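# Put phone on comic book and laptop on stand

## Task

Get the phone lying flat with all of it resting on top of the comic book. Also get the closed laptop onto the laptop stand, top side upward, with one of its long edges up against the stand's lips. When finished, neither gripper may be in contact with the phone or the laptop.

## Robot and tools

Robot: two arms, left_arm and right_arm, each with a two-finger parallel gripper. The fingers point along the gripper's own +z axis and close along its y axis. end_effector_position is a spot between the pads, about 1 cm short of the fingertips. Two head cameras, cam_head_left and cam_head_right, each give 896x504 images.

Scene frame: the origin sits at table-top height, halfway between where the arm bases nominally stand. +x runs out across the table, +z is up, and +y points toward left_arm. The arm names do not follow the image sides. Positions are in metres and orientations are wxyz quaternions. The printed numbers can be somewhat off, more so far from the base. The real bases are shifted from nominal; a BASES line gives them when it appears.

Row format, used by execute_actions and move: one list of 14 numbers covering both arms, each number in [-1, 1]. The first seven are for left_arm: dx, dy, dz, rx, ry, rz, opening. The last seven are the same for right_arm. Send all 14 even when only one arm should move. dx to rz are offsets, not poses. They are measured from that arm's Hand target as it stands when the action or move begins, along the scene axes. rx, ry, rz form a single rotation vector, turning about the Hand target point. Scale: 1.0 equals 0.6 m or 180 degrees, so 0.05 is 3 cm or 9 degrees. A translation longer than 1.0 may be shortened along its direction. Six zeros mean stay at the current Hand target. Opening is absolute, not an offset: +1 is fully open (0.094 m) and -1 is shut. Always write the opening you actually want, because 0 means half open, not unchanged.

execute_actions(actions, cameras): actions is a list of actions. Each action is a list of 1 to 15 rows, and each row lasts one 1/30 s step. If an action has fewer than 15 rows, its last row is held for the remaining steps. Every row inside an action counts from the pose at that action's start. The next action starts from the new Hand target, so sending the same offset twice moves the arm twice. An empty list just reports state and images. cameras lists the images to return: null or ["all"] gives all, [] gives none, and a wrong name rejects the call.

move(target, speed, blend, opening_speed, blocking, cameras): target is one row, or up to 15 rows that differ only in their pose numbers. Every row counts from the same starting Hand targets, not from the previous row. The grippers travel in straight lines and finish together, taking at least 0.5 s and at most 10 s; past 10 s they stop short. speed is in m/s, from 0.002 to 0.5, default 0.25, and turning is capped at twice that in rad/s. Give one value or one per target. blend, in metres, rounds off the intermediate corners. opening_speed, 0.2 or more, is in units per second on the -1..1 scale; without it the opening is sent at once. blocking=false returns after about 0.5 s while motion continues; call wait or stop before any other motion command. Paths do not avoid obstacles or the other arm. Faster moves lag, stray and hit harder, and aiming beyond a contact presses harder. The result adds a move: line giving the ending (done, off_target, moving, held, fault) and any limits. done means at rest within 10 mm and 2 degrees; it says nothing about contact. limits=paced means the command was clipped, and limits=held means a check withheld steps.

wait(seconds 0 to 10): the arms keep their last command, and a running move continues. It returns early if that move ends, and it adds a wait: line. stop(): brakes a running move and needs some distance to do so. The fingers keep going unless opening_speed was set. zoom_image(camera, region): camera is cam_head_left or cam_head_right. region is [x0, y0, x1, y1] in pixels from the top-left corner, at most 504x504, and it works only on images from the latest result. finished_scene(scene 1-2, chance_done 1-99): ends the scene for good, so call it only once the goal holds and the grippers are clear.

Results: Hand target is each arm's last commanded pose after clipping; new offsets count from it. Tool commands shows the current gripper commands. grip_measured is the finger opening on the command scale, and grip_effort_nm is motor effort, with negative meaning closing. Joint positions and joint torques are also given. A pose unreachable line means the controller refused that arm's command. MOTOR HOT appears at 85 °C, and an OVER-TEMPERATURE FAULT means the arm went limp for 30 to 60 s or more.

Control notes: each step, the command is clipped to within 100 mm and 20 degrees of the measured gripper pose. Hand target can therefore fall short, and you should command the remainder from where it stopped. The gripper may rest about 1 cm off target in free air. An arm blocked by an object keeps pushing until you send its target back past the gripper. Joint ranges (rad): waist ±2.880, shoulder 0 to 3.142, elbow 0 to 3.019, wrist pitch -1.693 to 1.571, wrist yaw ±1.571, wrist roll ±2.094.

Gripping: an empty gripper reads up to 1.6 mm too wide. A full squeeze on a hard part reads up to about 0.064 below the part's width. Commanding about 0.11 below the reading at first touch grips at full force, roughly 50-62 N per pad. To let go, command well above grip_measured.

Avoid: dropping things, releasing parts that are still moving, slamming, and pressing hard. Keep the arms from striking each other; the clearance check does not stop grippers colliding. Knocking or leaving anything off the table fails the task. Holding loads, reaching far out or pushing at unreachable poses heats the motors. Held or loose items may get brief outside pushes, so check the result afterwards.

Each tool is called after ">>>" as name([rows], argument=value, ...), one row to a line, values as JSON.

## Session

Scene 1 done. Scene 2.

>>> execute_actions(actions=[])

Scene clock: 0.00 s.
left_arm: end_effector_position=(+0.5781, +0.0324, +0.2203) grip_measured=+1.000 grip_effort_nm=n/a end_effector_quat_wxyz=(+0.373, -0.189, +0.872, +0.255) | right_arm: end_effector_position=(+0.2777, -0.6686, +0.2408) grip_measured=+1.000 grip_effort_nm=n/a end_effector_quat_wxyz=(+0.133, +0.606, +0.784, +0.005)
Joint positions: left_arm=[-0.632 1.766 1.516 -1.115 -0.923 -0.928 0.094] | right_arm=[-0.891 1.408 1.311 -1.216 -0.069 0.44 0.094]
Joint velocities: left_arm=[0.005 -0.015 0.007 -0.007 -0.037 -0.007 0] | right_arm=[-0.015 0.015 0.012 -0.007 -0.037 0.051 0]
Joint torques (N m): no reading
Motor temperatures (°C): left_arm=[22 27 33 23 27 24 27] | right_arm=[26 35 34 25 25 23 26]
Heat: left arm: hottest elbow 33 °C; right arm: hottest shoulder 35 °C.
Hand target: left_arm +0.5842, +0.0283, +0.2384; +0.386, -0.198, +0.868, +0.242 | right_arm +0.2823, -0.6743, +0.2483; +0.141, +0.606, +0.783, +0.003
Tool commands: left_gripper/opening=+1.0 right_gripper/opening=+1.0

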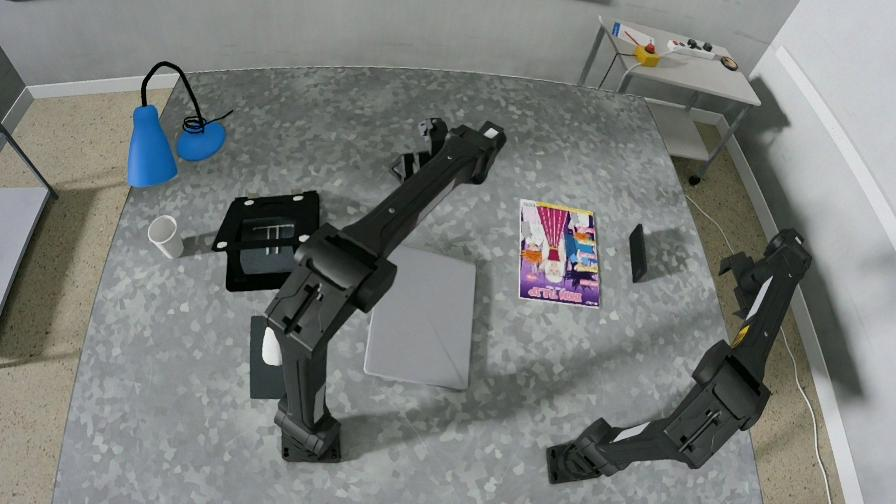

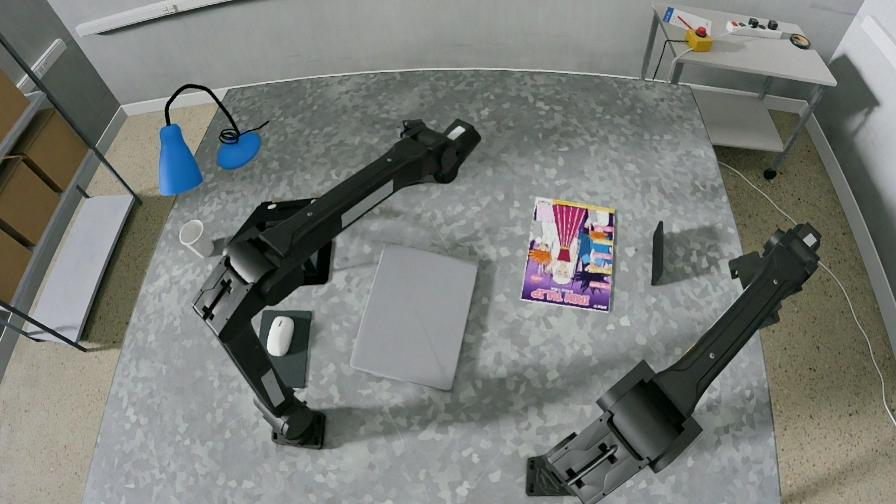

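>>> zoom_image(camera="cam_head_left", region=[200, 170, 500, 400])

>>> zoom_image(camera="cam_head_right", region=[200, 170, 500, 400])

>>> zoom_image(camera="cam_head_left", region=[500, 180, 700, 320])

>>> zoom_image(camera="cam_head_right", region=[510, 180, 710, 320])

Scaled by 1.680.

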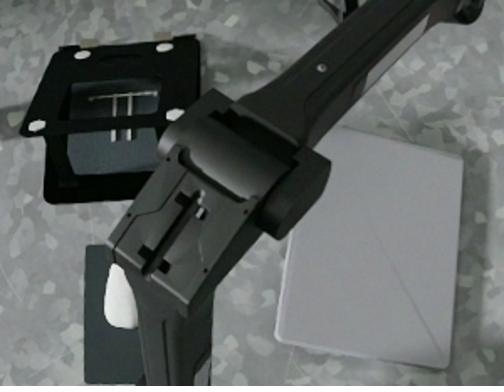

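Scaled by 1.680.

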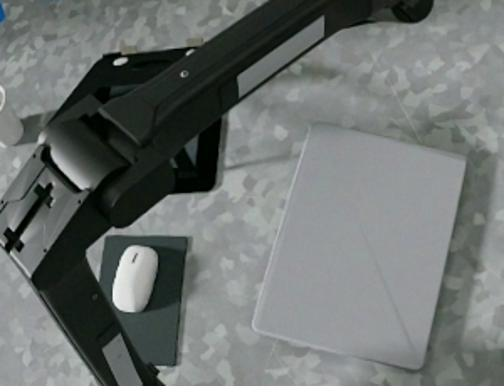

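Scaled by 2.520.

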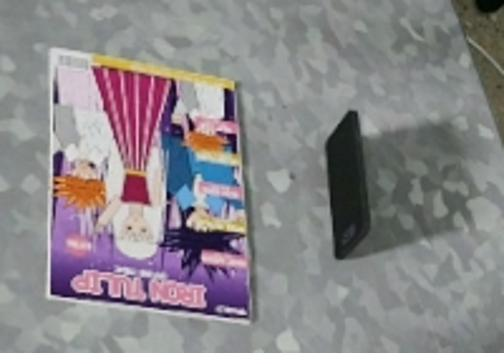

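Scaled by 2.520.

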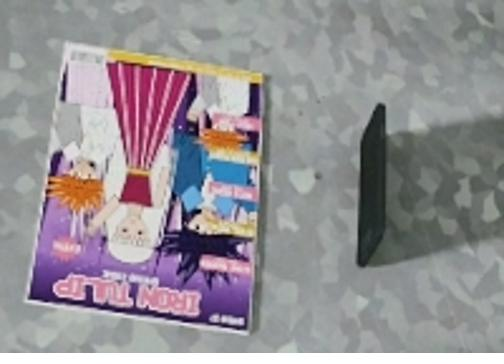

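>>> zoom_image(camera="cam_head_left", region=[620, 200, 830, 350])

>>> zoom_image(camera="cam_head_right", region=[640, 200, 850, 350])

Scaled by 2.400.

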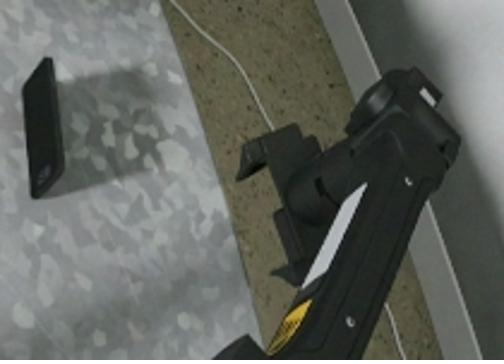

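Scaled by 2.400.

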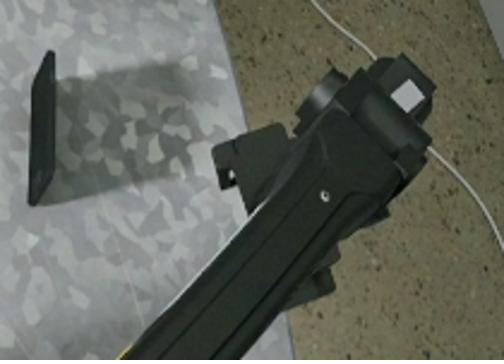

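>>> move(target=[0,0,0,0,0,0,1,0.25,0.2,0.06,0.0118,0.0934,0.323,1], speed=0.2)

Scene clock: 56.60 s.
left_arm: end_effector_position=(+0.5781, +0.0324, +0.2203) grip_measured=+1.000 grip_effort_nm=0.027 end_effector_quat_wxyz=(+0.373, -0.189, +0.872, +0.255) | right_arm: end_effector_position=(+0.4186, -0.5503, +0.2756) grip_measured=+1.000 grip_effort_nm=-0.012 end_effector_quat_wxyz=(-0.006, +0.156, +0.988, +0.007)
Joint positions: left_arm=[-0.632 1.766 1.516 -1.115 -0.923 -0.928 0.094] | right_arm=[-0.498 1.677 1.733 -1.643 -0.008 -0.178 0.094]
Joint velocities: left_arm=[-0.005 -0.005 0.002 -0.007 0.007 0.066 0] | right_arm=[0.005 0.005 -0.002 0.002 0.022 0.022 0]
Joint torques (N m): left_arm=[-1.73 -19.66 12.85 0.69 -0.59 -0.06] | right_arm=[1.14 -16.32 13.08 -0.23 0.1 0.09]
Motor temperatures (°C): left_arm=[22 31 36 23 28 24 27] | right_arm=[26 36 41 25 24 23 26]
Heat: left arm: hottest elbow 36 °C; right arm: hottest elbow 41 °C.
Hand target: left_arm +0.5842, +0.0283, +0.2385; +0.386, -0.198, +0.868, +0.242 | right_arm +0.4351, -0.5548, +0.2810; -0.001, +0.148, +0.989, +0.003
Off the commanded pose: left_arm 0.020 m, 2 deg | right_arm 0.017 m, 2 deg.
move: off_target (left_arm, right_arm)

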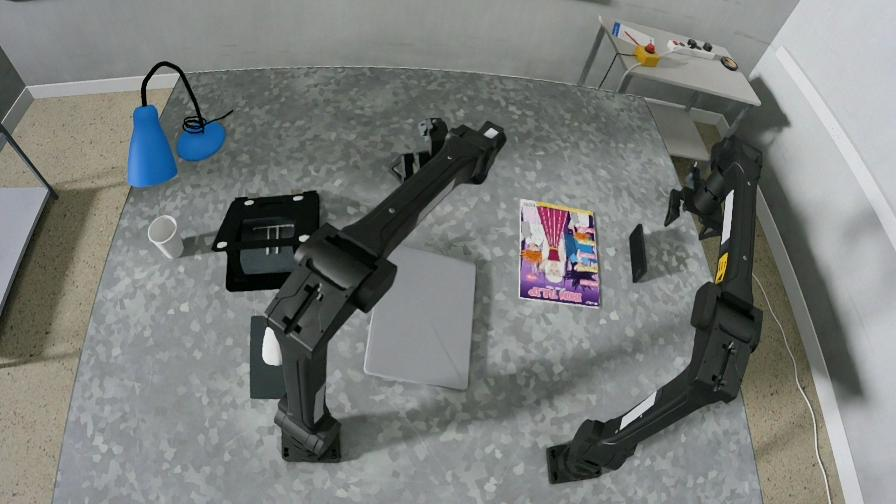

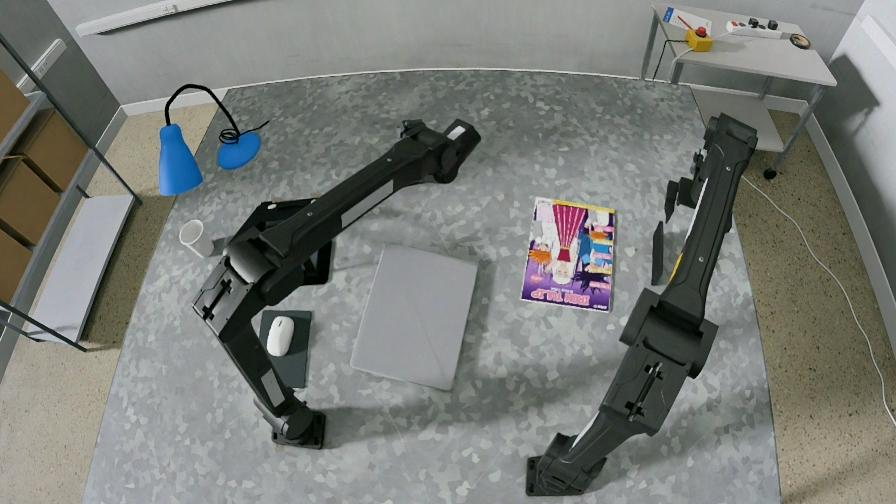

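>>> zoom_image(camera="cam_head_left", region=[620, 140, 780, 300])

>>> zoom_image(camera="cam_head_right", region=[620, 140, 780, 300])

Scaled by 3.150.

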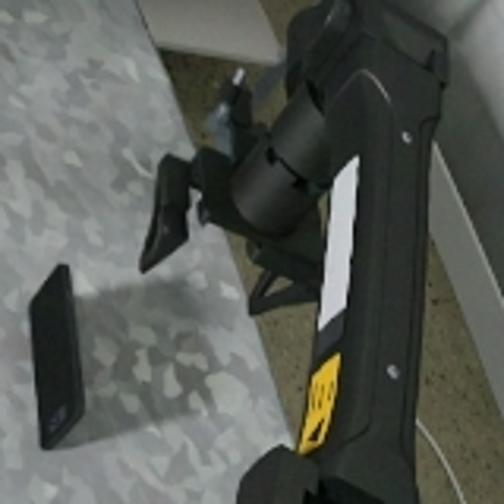

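Scaled by 3.150.

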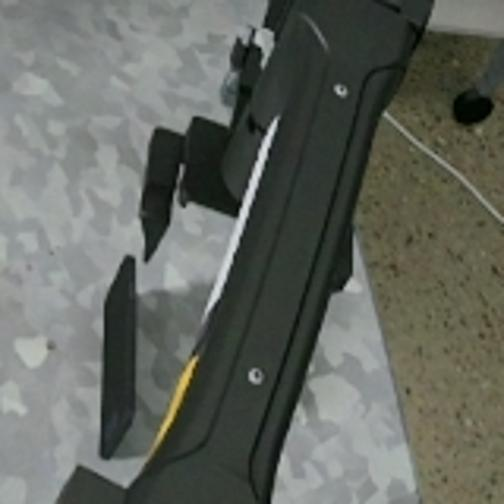

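>>> move(target=[0,0,0,0,0,0,1,0.11,-0.01,-0.14,0,0,0,1], speed=0.15)

>>> zoom_image(camera="cam_head_left", region=[580, 160, 740, 320])

>>> zoom_image(camera="cam_head_right", region=[580, 160, 740, 320])

Scene clock: 71.00 s.
left_arm: end_effector_position=(+0.5781, +0.0324, +0.2203) grip_measured=+1.000 grip_effort_nm=0.022 end_effector_quat_wxyz=(+0.373, -0.189, +0.872, +0.255) | right_arm: end_effector_position=(+0.4780, -0.5581, +0.1907) grip_measured=+1.000 grip_effort_nm=-0.007 end_effector_quat_wxyz=(-0.018, +0.150, +0.989, +0.010)
Joint positions: left_arm=[-0.632 1.766 1.516 -1.115 -0.923 -0.928 0.094] | right_arm=[-0.46 1.855 1.754 -1.51 -0.008 -0.154 0.094]
Joint velocities: left_arm=[0.005 -0.015 0.007 -0.002 -0.022 -0.037 0] | right_arm=[-0.005 -0.005 -0.007 -0.012 -0.007 0.022 0]
Joint torques (N m): left_arm=[-1.96 -19.25 12.81 0.7 -0.57 -0.06] | right_arm=[1.38 -19.08 12.7 0.4 0.08 0.21]
Motor temperatures (°C): left_arm=[22 31 37 23 28 24 27] | right_arm=[26 37 47 25 24 23 26]
Heat: left arm: hottest elbow 37 °C; right arm: hottest elbow 47 °C.
Hand target: left_arm +0.5842, +0.0283, +0.2385; +0.386, -0.198, +0.868, +0.242 | right_arm +0.4996, -0.5620, +0.1961; -0.001, +0.148, +0.989, +0.003
Off the commanded pose: left_arm 0.020 m, 2 deg | right_arm 0.024 m, 2 deg.
move: off_target (left_arm, right_arm)

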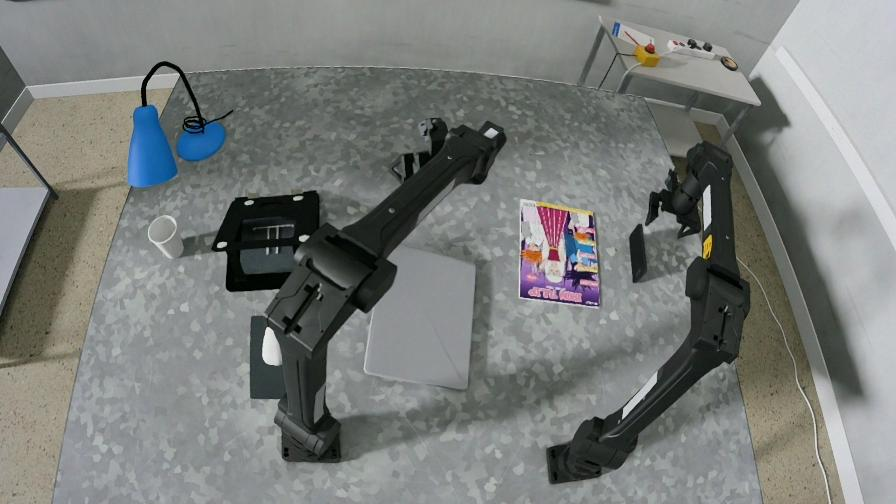

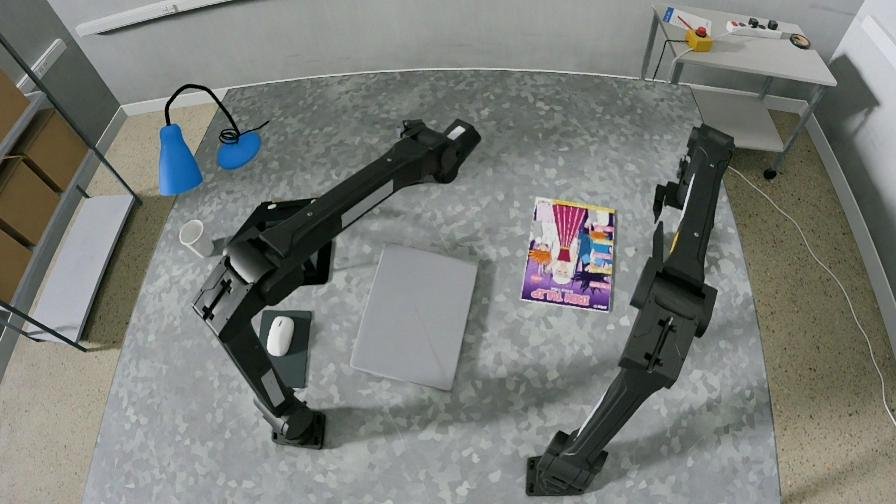

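Scaled by 3.150.

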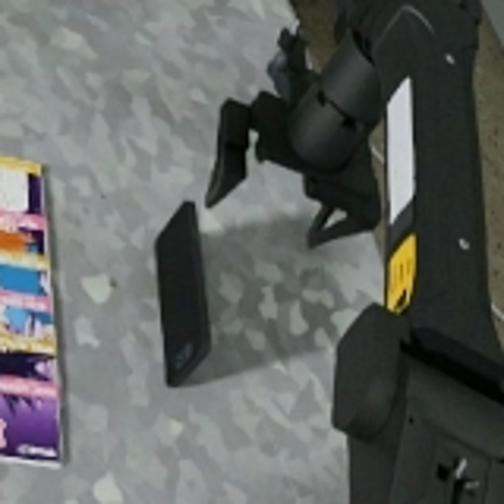

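Scaled by 3.150.

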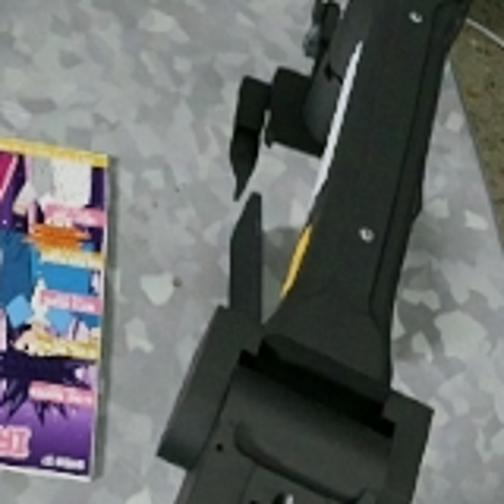

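>>> move(target=[0,0,0,0,0,0,1,0.0,0.017,-0.1,0,0,0.044,1], speed=0.1)

>>> zoom_image(camera="cam_head_left", region=[580, 160, 740, 320])

>>> zoom_image(camera="cam_head_right", region=[580, 160, 740, 320])

Scene clock: 89.23 s.
left_arm: end_effector_position=(+0.5781, +0.0324, +0.2203) grip_measured=+1.000 grip_effort_nm=0.022 end_effector_quat_wxyz=(+0.373, -0.189, +0.872, +0.255) | right_arm: end_effector_position=(+0.4960, -0.5583, +0.1620) grip_measured=+1.000 grip_effort_nm=-0.012 end_effector_quat_wxyz=(+0.017, +0.090, +0.996, -0.002)
Joint positions: left_arm=[-0.632 1.766 1.516 -1.115 -0.923 -0.928 0.094] | right_arm=[-0.447 1.86 1.686 -1.362 -0.008 -0.262 0.094]
Joint velocities: left_arm=[0.005 -0.015 -0.002 0.002 0.022 -0.081 0] | right_arm=[-0.015 -0.015 0.012 0.007 -0.051 0.022 0]
Joint torques (N m): left_arm=[-1.32 -19.49 12.81 0.66 -0.53 -0.02] | right_arm=[1.49 -19.25 7.72 0.58 0.09 0.1]
Motor temperatures (°C): left_arm=[22 31 37 23 28 24 27] | right_arm=[26 37 46 25 24 23 25]
Heat: left arm: hottest elbow 37 °C; right arm: hottest elbow 46 °C.
Hand target: left_arm +0.5842, +0.0283, +0.2385; +0.386, -0.198, +0.868, +0.242 | right_arm +0.4988, -0.5521, +0.1360; -0.001, +0.079, +0.997, +0.004
Off the commanded pose: left_arm 0.020 m, 2 deg | right_arm 0.027 m, 3 deg.
move: off_target (left_arm, right_arm)

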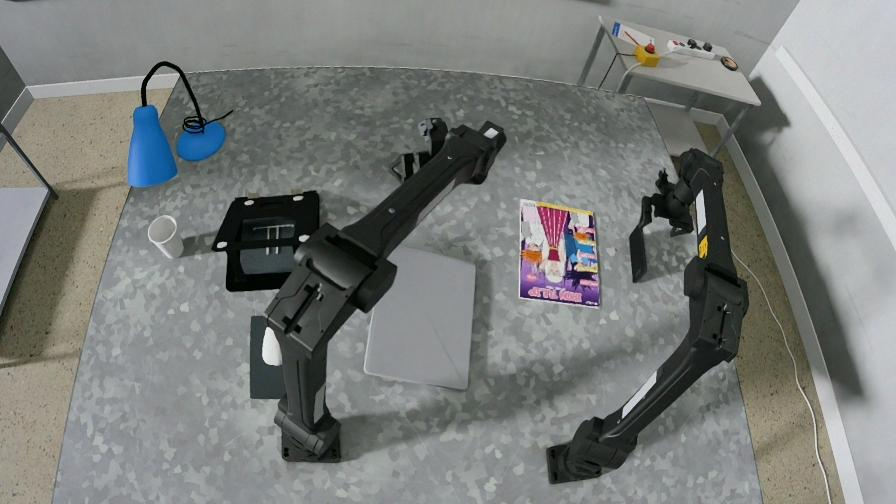

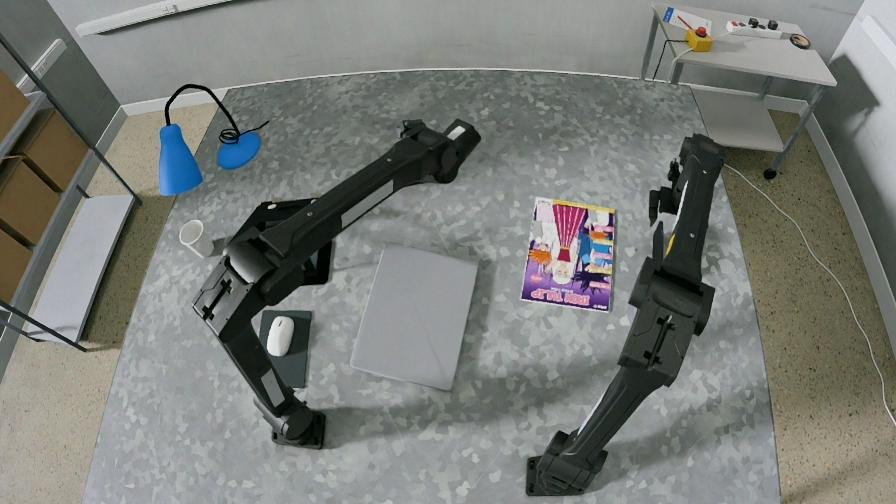

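Scaled by 3.150.

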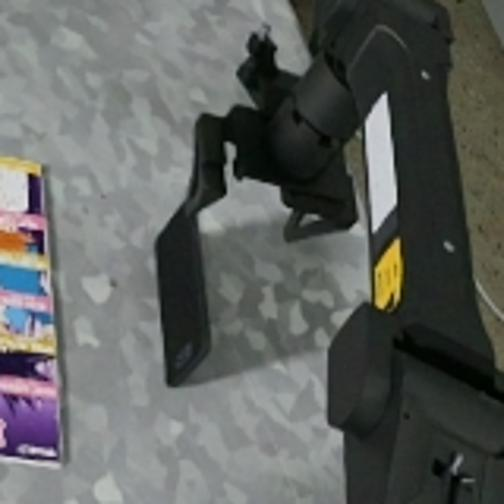

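Scaled by 3.150.

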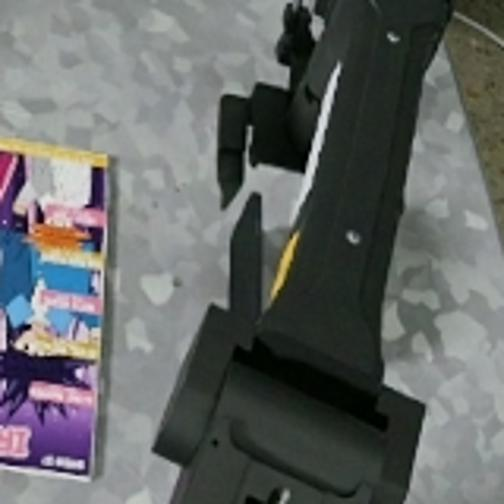

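>>> move(target=[0,0,0,0,0,0,1,0.0,0.0,-0.1,0,0,0.035,1], speed=0.1, cameras=["cam_head_left","cam_head_right"])

>>> zoom_image(camera="cam_head_left", region=[580, 160, 740, 320])

>>> zoom_image(camera="cam_head_right", region=[580, 160, 740, 320])

Scene clock: 105.87 s.
left_arm: end_effector_position=(+0.5781, +0.0324, +0.2203) grip_measured=+1.000 grip_effort_nm=0.022 end_effector_quat_wxyz=(+0.373, -0.189, +0.872, +0.255) | right_arm: end_effector_position=(+0.4970, -0.5589, +0.0993) grip_measured=+1.000 grip_effort_nm=-0.012 end_effector_quat_wxyz=(+0.014, +0.034, +0.999, -0.002)
Joint positions: left_arm=[-0.632 1.766 1.516 -1.115 -0.923 -0.928 0.094] | right_arm=[-0.447 1.908 1.588 -1.222 -0.007 -0.373 0.094]
Joint velocities: left_arm=[-0.005 -0.015 -0.002 -0.007 -0.066 -0.037 0] | right_arm=[-0.005 -0.005 0.012 -0.002 0.037 -0.022 0]
Joint torques (N m): left_arm=[-1.2 -19.49 12.78 0.64 -0.57 0.01] | right_arm=[1.32 -20.54 7.53 0.54 0.09 0.11]
Motor temperatures (°C): left_arm=[22 31 38 23 28 24 27] | right_arm=[26 37 44 25 24 23 25]
Heat: left arm: hottest elbow 38 °C; right arm: hottest elbow 44 °C.
Hand target: left_arm +0.5842, +0.0283, +0.2385; +0.386, -0.198, +0.868, +0.242 | right_arm +0.4979, -0.5526, +0.0762; -0.001, +0.025, +1.000, +0.003
Off the commanded pose: left_arm 0.020 m, 2 deg | right_arm 0.024 m, 2 deg.
move: off_target (left_arm, right_arm)

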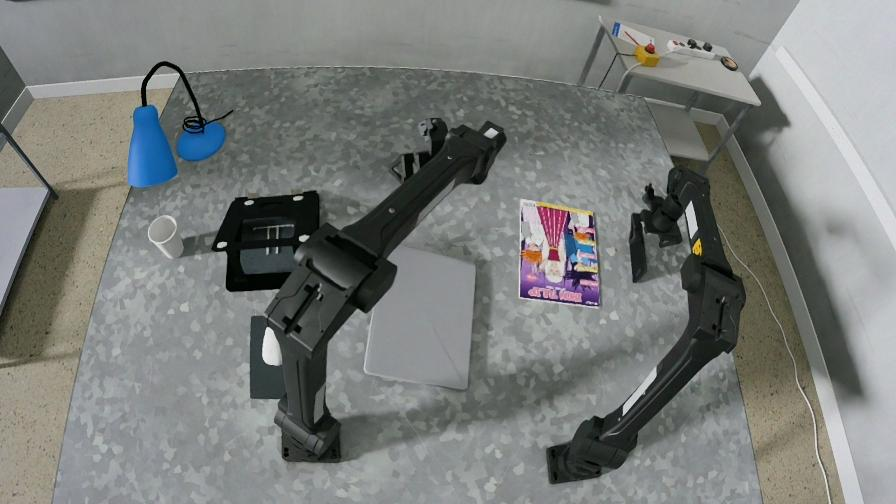

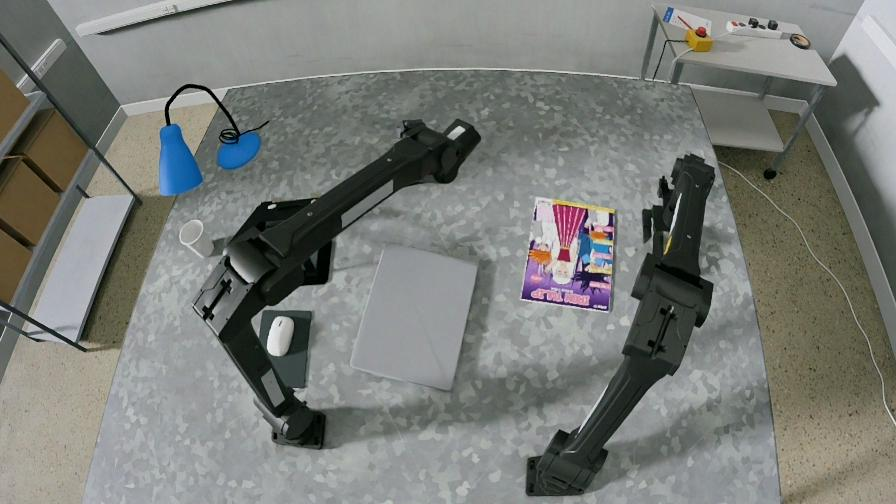

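Scaled by 3.150.

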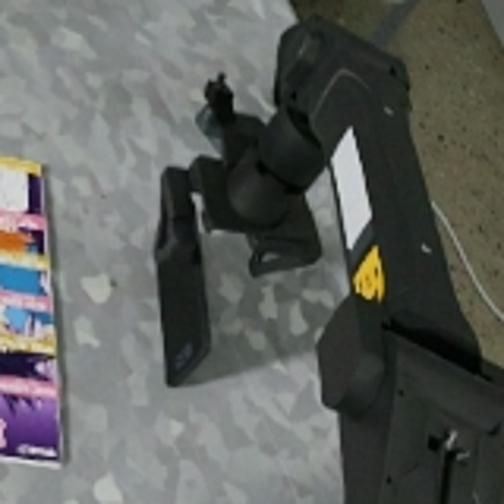

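Scaled by 3.150.

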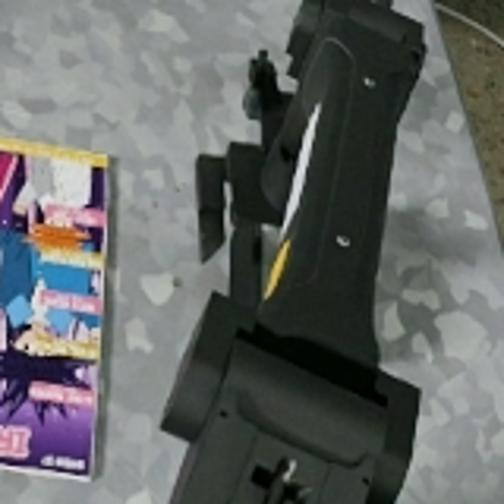

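>>> execute_actions(actions=[])

>>> zoom_image(camera="cam_head_left", region=[560, 160, 760, 320])

>>> zoom_image(camera="cam_head_right", region=[580, 160, 780, 320])

Scene clock: 122.83 s.
left_arm: end_effector_position=(+0.5781, +0.0324, +0.2203) grip_measured=+1.000 grip_effort_nm=0.027 end_effector_quat_wxyz=(+0.373, -0.189, +0.872, +0.255) | right_arm: end_effector_position=(+0.4970, -0.5589, +0.0993) grip_measured=+1.000 grip_effort_nm=-0.012 end_effector_quat_wxyz=(+0.014, +0.034, +0.999, -0.002)
Joint positions: left_arm=[-0.632 1.766 1.516 -1.115 -0.923 -0.928 0.094] | right_arm=[-0.447 1.908 1.588 -1.222 -0.007 -0.374 0.094]
Joint velocities: left_arm=[-0.005 -0.005 -0.017 0.007 -0.007 -0.022 0] | right_arm=[0.015 -0.015 -0.007 -0.007 -0.051 0.022 0]
Joint torques (N m): left_arm=[-1.38 -19.37 12.71 0.66 -0.58 0.03] | right_arm=[1.32 -19.96 7.6 0.55 0.09 0.08]
Motor temperatures (°C): left_arm=[22 32 38 23 28 24 27] | right_arm=[26 39 44 25 24 23 25]
Heat: left arm: hottest elbow 38 °C; right arm: hottest elbow 44 °C.
Hand target: left_arm +0.5842, +0.0283, +0.2385; +0.386, -0.198, +0.868, +0.242 | right_arm +0.4979, -0.5526, +0.0762; -0.001, +0.025, +1.000, +0.003
Tool commands: left_gripper/opening=+1.0 right_gripper/opening=+1.0
Off the commanded pose: left_arm 0.020 m, 2 deg | right_arm 0.024 m, 2 deg.

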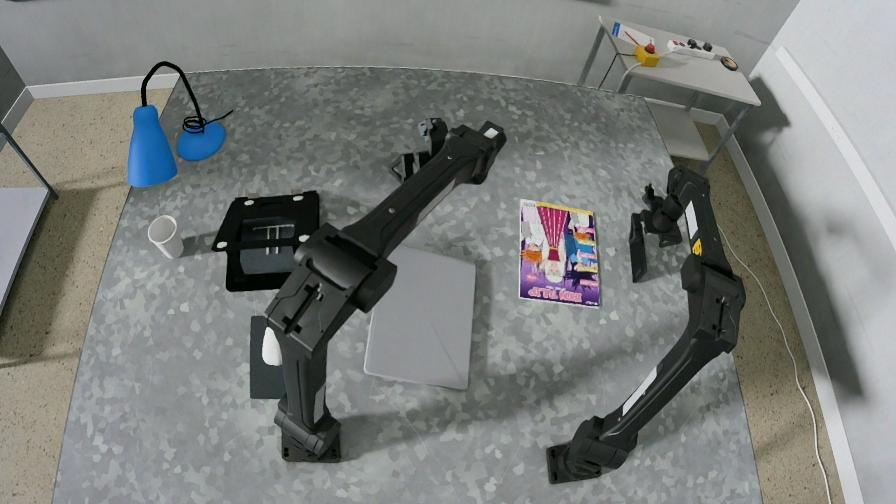

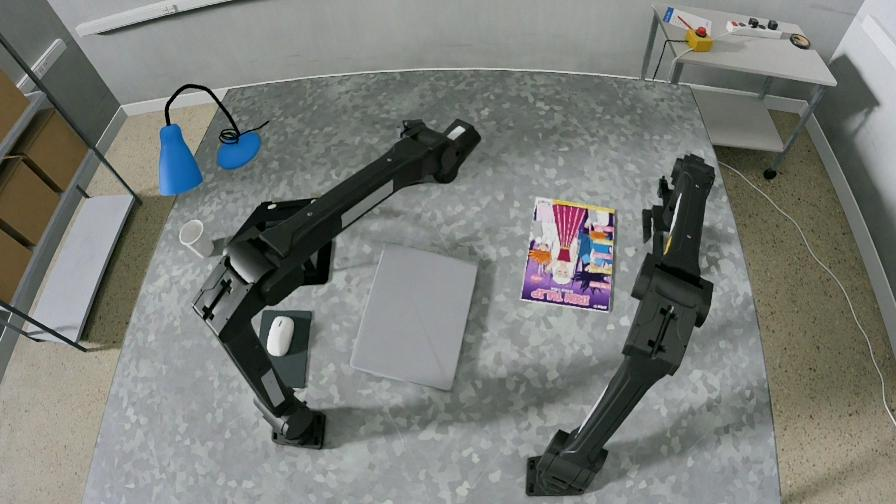

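Scaled by 2.520.

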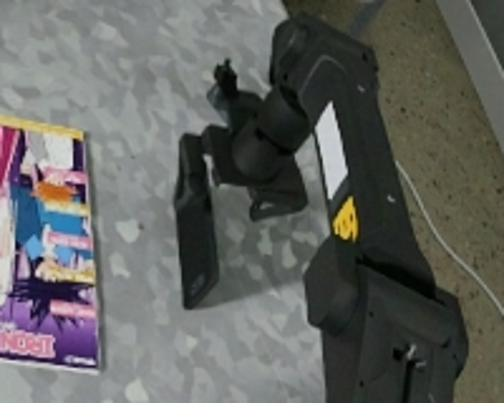

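Scaled by 2.520.

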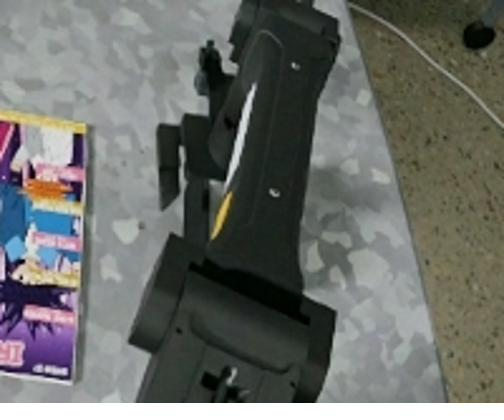

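>>> move([
  [0,0,0,0,0,0,1,-0.041,0.005,0,0,0,0,1],
  [0,0,0,0,0,0,1,-0.041,0.005,-0.04,0,0,0,1],
], speed=0.06)

>>> zoom_image(camera="cam_head_left", region=[560, 160, 760, 320])

>>> zoom_image(camera="cam_head_right", region=[580, 160, 780, 320])

Scene clock: 128.20 s.
left_arm: end_effector_position=(+0.5781, +0.0324, +0.2203) grip_measured=+1.000 grip_effort_nm=0.022 end_effector_quat_wxyz=(+0.373, -0.189, +0.872, +0.255) | right_arm: end_effector_position=(+0.4767, -0.5494, +0.0593) grip_measured=+1.000 grip_effort_nm=-0.007 end_effector_quat_wxyz=(+0.002, +0.027, +1.000, +0.003)
Joint positions: left_arm=[-0.632 1.766 1.516 -1.115 -0.923 -0.928 0.094] | right_arm=[-0.447 1.908 1.476 -1.137 -0.007 -0.387 0.094]
Joint velocities: left_arm=[-0.024 0.005 0.002 0.007 0.11 0.007 0] | right_arm=[-0.005 -0.005 0.007 -0.012 -0.022 -0.051 0]
Joint torques (N m): left_arm=[-0.97 -19.66 12.81 0.8 -0.55 0] | right_arm=[0.38 -21.42 6.89 0.58 0.08 0.07]
Motor temperatures (°C): left_arm=[22 32 38 23 28 24 27] | right_arm=[26 40 44 25 24 23 25]
Heat: left arm: hottest elbow 38 °C; right arm: hottest elbow 44 °C.
Hand target: left_arm +0.5842, +0.0283, +0.2385; +0.386, -0.198, +0.868, +0.242 | right_arm +0.4729, -0.5495, +0.0525; -0.001, +0.025, +1.000, +0.003
Off the commanded pose: left_arm 0.020 m, 2 deg | right_arm 0.008 m, 0 deg.
move: off_target (left_arm)

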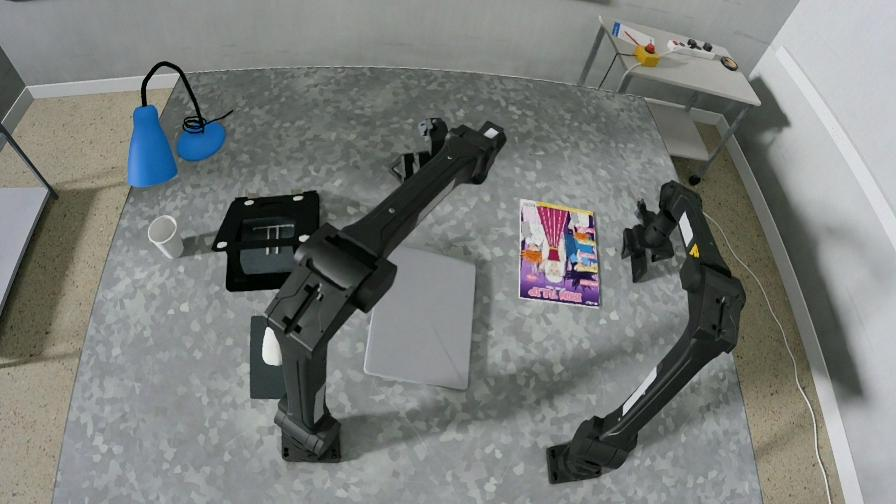

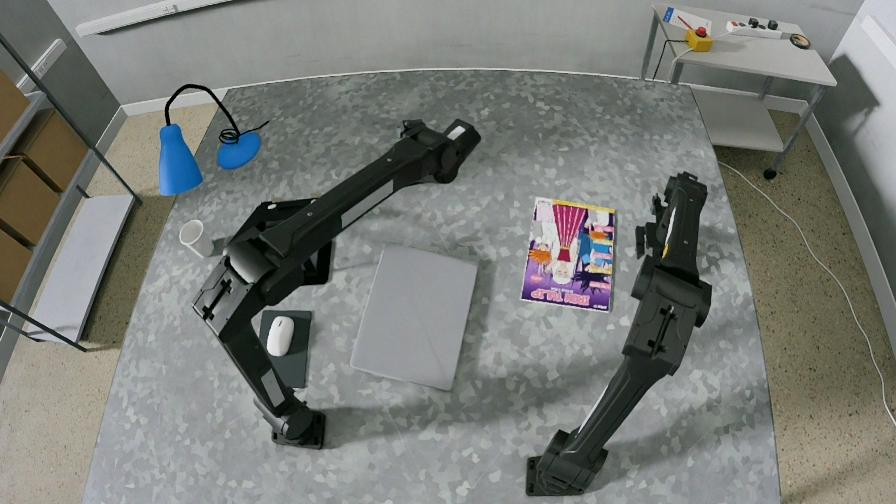

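Scaled by 2.520.

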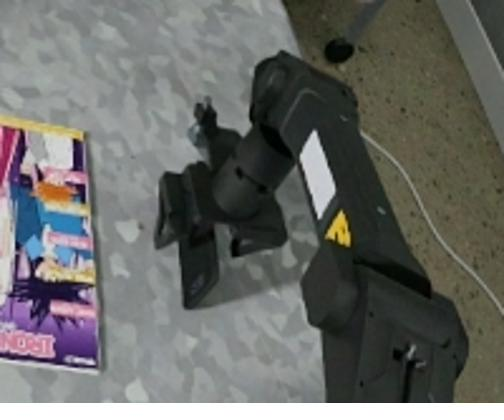

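Scaled by 2.520.

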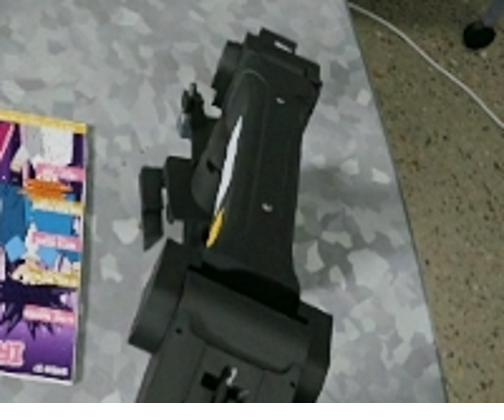

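>>> move(target=[0,0,0,0,0,0,1,0,0.013,-0.01,0,0,0,1], speed=0.05, cameras=["cam_head_left"])

>>> zoom_image(camera="cam_head_left", region=[600, 180, 700, 300])

Scene clock: 132.80 s.
left_arm: end_effector_position=(+0.5781, +0.0324, +0.2203) grip_measured=+1.000 grip_effort_nm=0.022 end_effector_quat_wxyz=(+0.373, -0.189, +0.872, +0.255) | right_arm: end_effector_position=(+0.4739, -0.5481, +0.0529) grip_measured=+1.000 grip_effort_nm=-0.012 end_effector_quat_wxyz=(+0.002, +0.027, +1.000, +0.003)
Joint positions: left_arm=[-0.632 1.766 1.516 -1.115 -0.923 -0.928 0.094] | right_arm=[-0.447 1.908 1.457 -1.119 -0.007 -0.387 0.094]
Joint velocities: left_arm=[0.005 -0.005 0.002 0.017 0.007 0.022 0] | right_arm=[-0.005 0.005 -0.002 0.002 -0.051 0.007 0]
Joint torques (N m): left_arm=[-1.2 -19.08 12.78 0.88 -0.54 -0.03] | right_arm=[1.32 -21.77 6.78 0.34 0.07 0.2]
Motor temperatures (°C): left_arm=[22 32 38 23 28 24 27] | right_arm=[26 40 44 25 24 23 25]
Heat: left arm: hottest elbow 38 °C; right arm: hottest elbow 44 °C.
Hand target: left_arm +0.5842, +0.0283, +0.2385; +0.386, -0.198, +0.868, +0.242 | right_arm +0.4730, -0.5418, +0.0465; -0.001, +0.025, +1.000, +0.003
Off the commanded pose: left_arm 0.020 m, 2 deg | right_arm 0.009 m, 0 deg.
move: off_target (left_arm)
Images, in order (width x height): cam_head_left 896x504.

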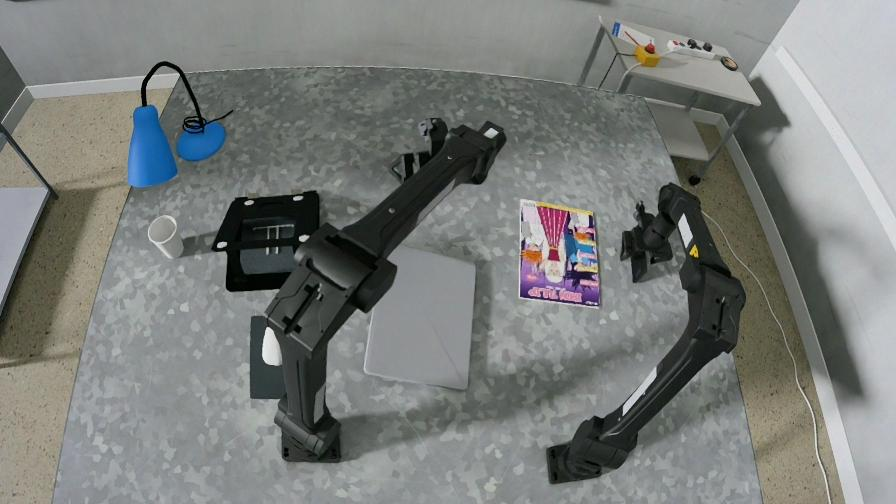

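Scaled by 4.200.

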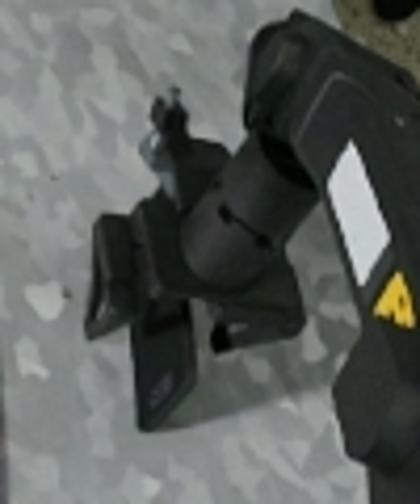

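>>> move(target=[0,0,0,0,0,0,1,0,0,0,0,0,0,-0.6], opening_speed=0.5, cameras=["cam_head_left"])

>>> zoom_image(camera="cam_head_left", region=[600, 180, 700, 300])

Scene clock: 138.30 s.
left_arm: end_effector_position=(+0.5781, +0.0324, +0.2203) grip_measured=+1.000 grip_effort_nm=0.017 end_effector_quat_wxyz=(+0.373, -0.189, +0.872, +0.255) | right_arm: end_effector_position=(+0.4740, -0.5481, +0.0529) grip_measured=-0.598 grip_effort_nm=-0.085 end_effector_quat_wxyz=(+0.002, +0.027, +1.000, +0.003)
Joint positions: left_arm=[-0.632 1.766 1.516 -1.115 -0.923 -0.928 0.094] | right_arm=[-0.447 1.908 1.457 -1.118 -0.007 -0.387 0.019]
Joint velocities: left_arm=[0.005 -0.015 0.002 -0.007 0.007 0.066 0] | right_arm=[-0.015 -0.005 0.007 -0.007 -0.066 -0.037 0]
Joint torques (N m): left_arm=[-1.44 -19.19 12.82 0.55 -0.56 -0.04] | right_arm=[1.26 -21.77 6.84 0.49 0.09 0.2]
Motor temperatures (°C): left_arm=[22 32 38 23 28 24 27] | right_arm=[26 41 44 25 24 23 25]
Heat: left arm: hottest elbow 38 °C; right arm: hottest elbow 44 °C.
Hand target: left_arm +0.5842, +0.0283, +0.2385; +0.386, -0.198, +0.868, +0.242 | right_arm +0.4730, -0.5418, +0.0465; -0.001, +0.025, +1.000, +0.003
Off the commanded pose: left_arm 0.020 m, 2 deg | right_arm 0.009 m, 0 deg.
move: off_target (left_arm)
Images, in order (width x height): cam_head_left 896x504.

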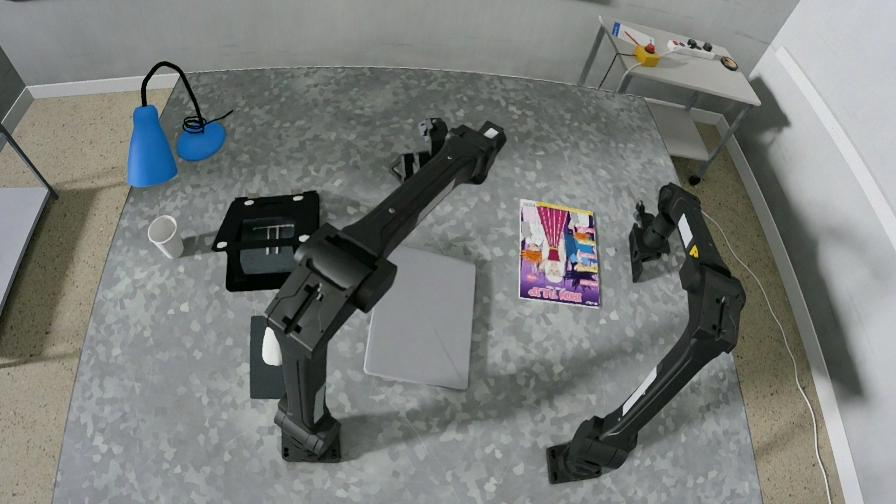

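Scaled by 4.200.

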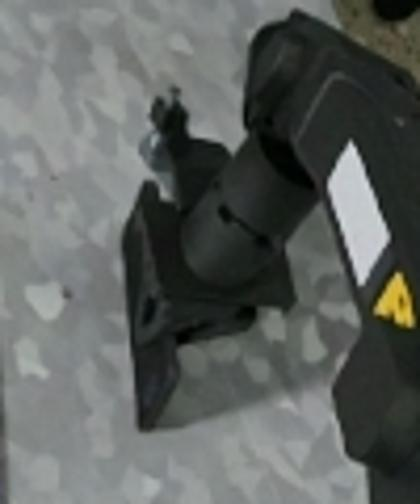

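>>> move(target=[0,0,0,0,0,0,1,0,0,0,0,0,0,-0.92], opening_speed=0.3, cameras=["cam_head_left"])

>>> zoom_image(camera="cam_head_left", region=[600, 180, 700, 300])

Scene clock: 141.00 s.
left_arm: end_effector_position=(+0.5781, +0.0324, +0.2203) grip_measured=+1.000 grip_effort_nm=0.022 end_effector_quat_wxyz=(+0.373, -0.189, +0.872, +0.255) | right_arm: end_effector_position=(+0.4741, -0.5487, +0.0529) grip_measured=-0.848 grip_effort_nm=-1.018 end_effector_quat_wxyz=(+0.002, +0.027, +1.000, +0.002)
Joint positions: left_arm=[-0.632 1.766 1.516 -1.115 -0.923 -0.928 0.094] | right_arm=[-0.447 1.908 1.457 -1.117 -0.004 -0.387 0.007]
Joint velocities: left_arm=[-0.005 -0.015 -0.002 -0.007 -0.051 0.007 0] | right_arm=[-0.005 0.005 -0.022 0.012 0.007 -0.066 0]
Joint torques (N m): left_arm=[-1.49 -19.43 13 0.73 -0.56 -0.01] | right_arm=[1.2 -21.83 6.76 0.46 -0.02 0.19]
Motor temperatures (°C): left_arm=[22 32 38 23 28 24 27] | right_arm=[26 41 43 25 24 23 25]
Heat: left arm: hottest elbow 38 °C; right arm: hottest elbow 43 °C.
Hand target: left_arm +0.5842, +0.0283, +0.2385; +0.386, -0.198, +0.868, +0.242 | right_arm +0.4730, -0.5418, +0.0465; -0.001, +0.025, +1.000, +0.003
Off the commanded pose: left_arm 0.020 m, 2 deg | right_arm 0.009 m, 1 deg.
move: off_target (left_arm)
Images, in order (width x height): cam_head_left 896x504.

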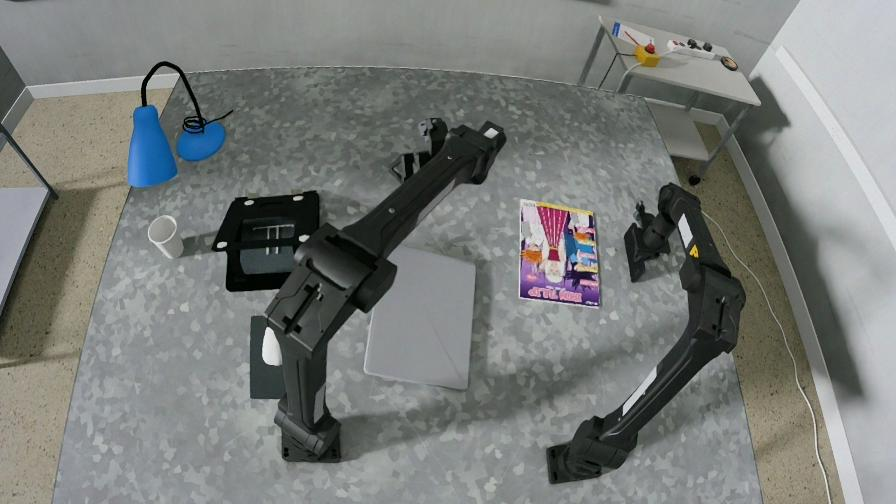

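Scaled by 4.200.

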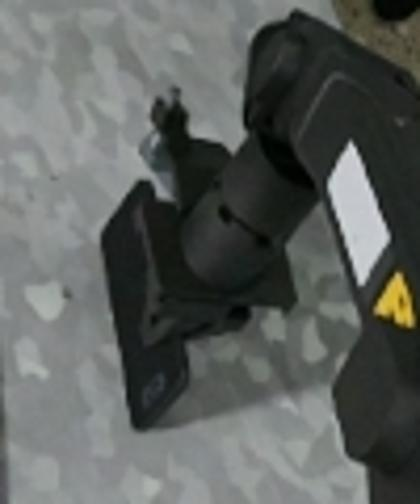

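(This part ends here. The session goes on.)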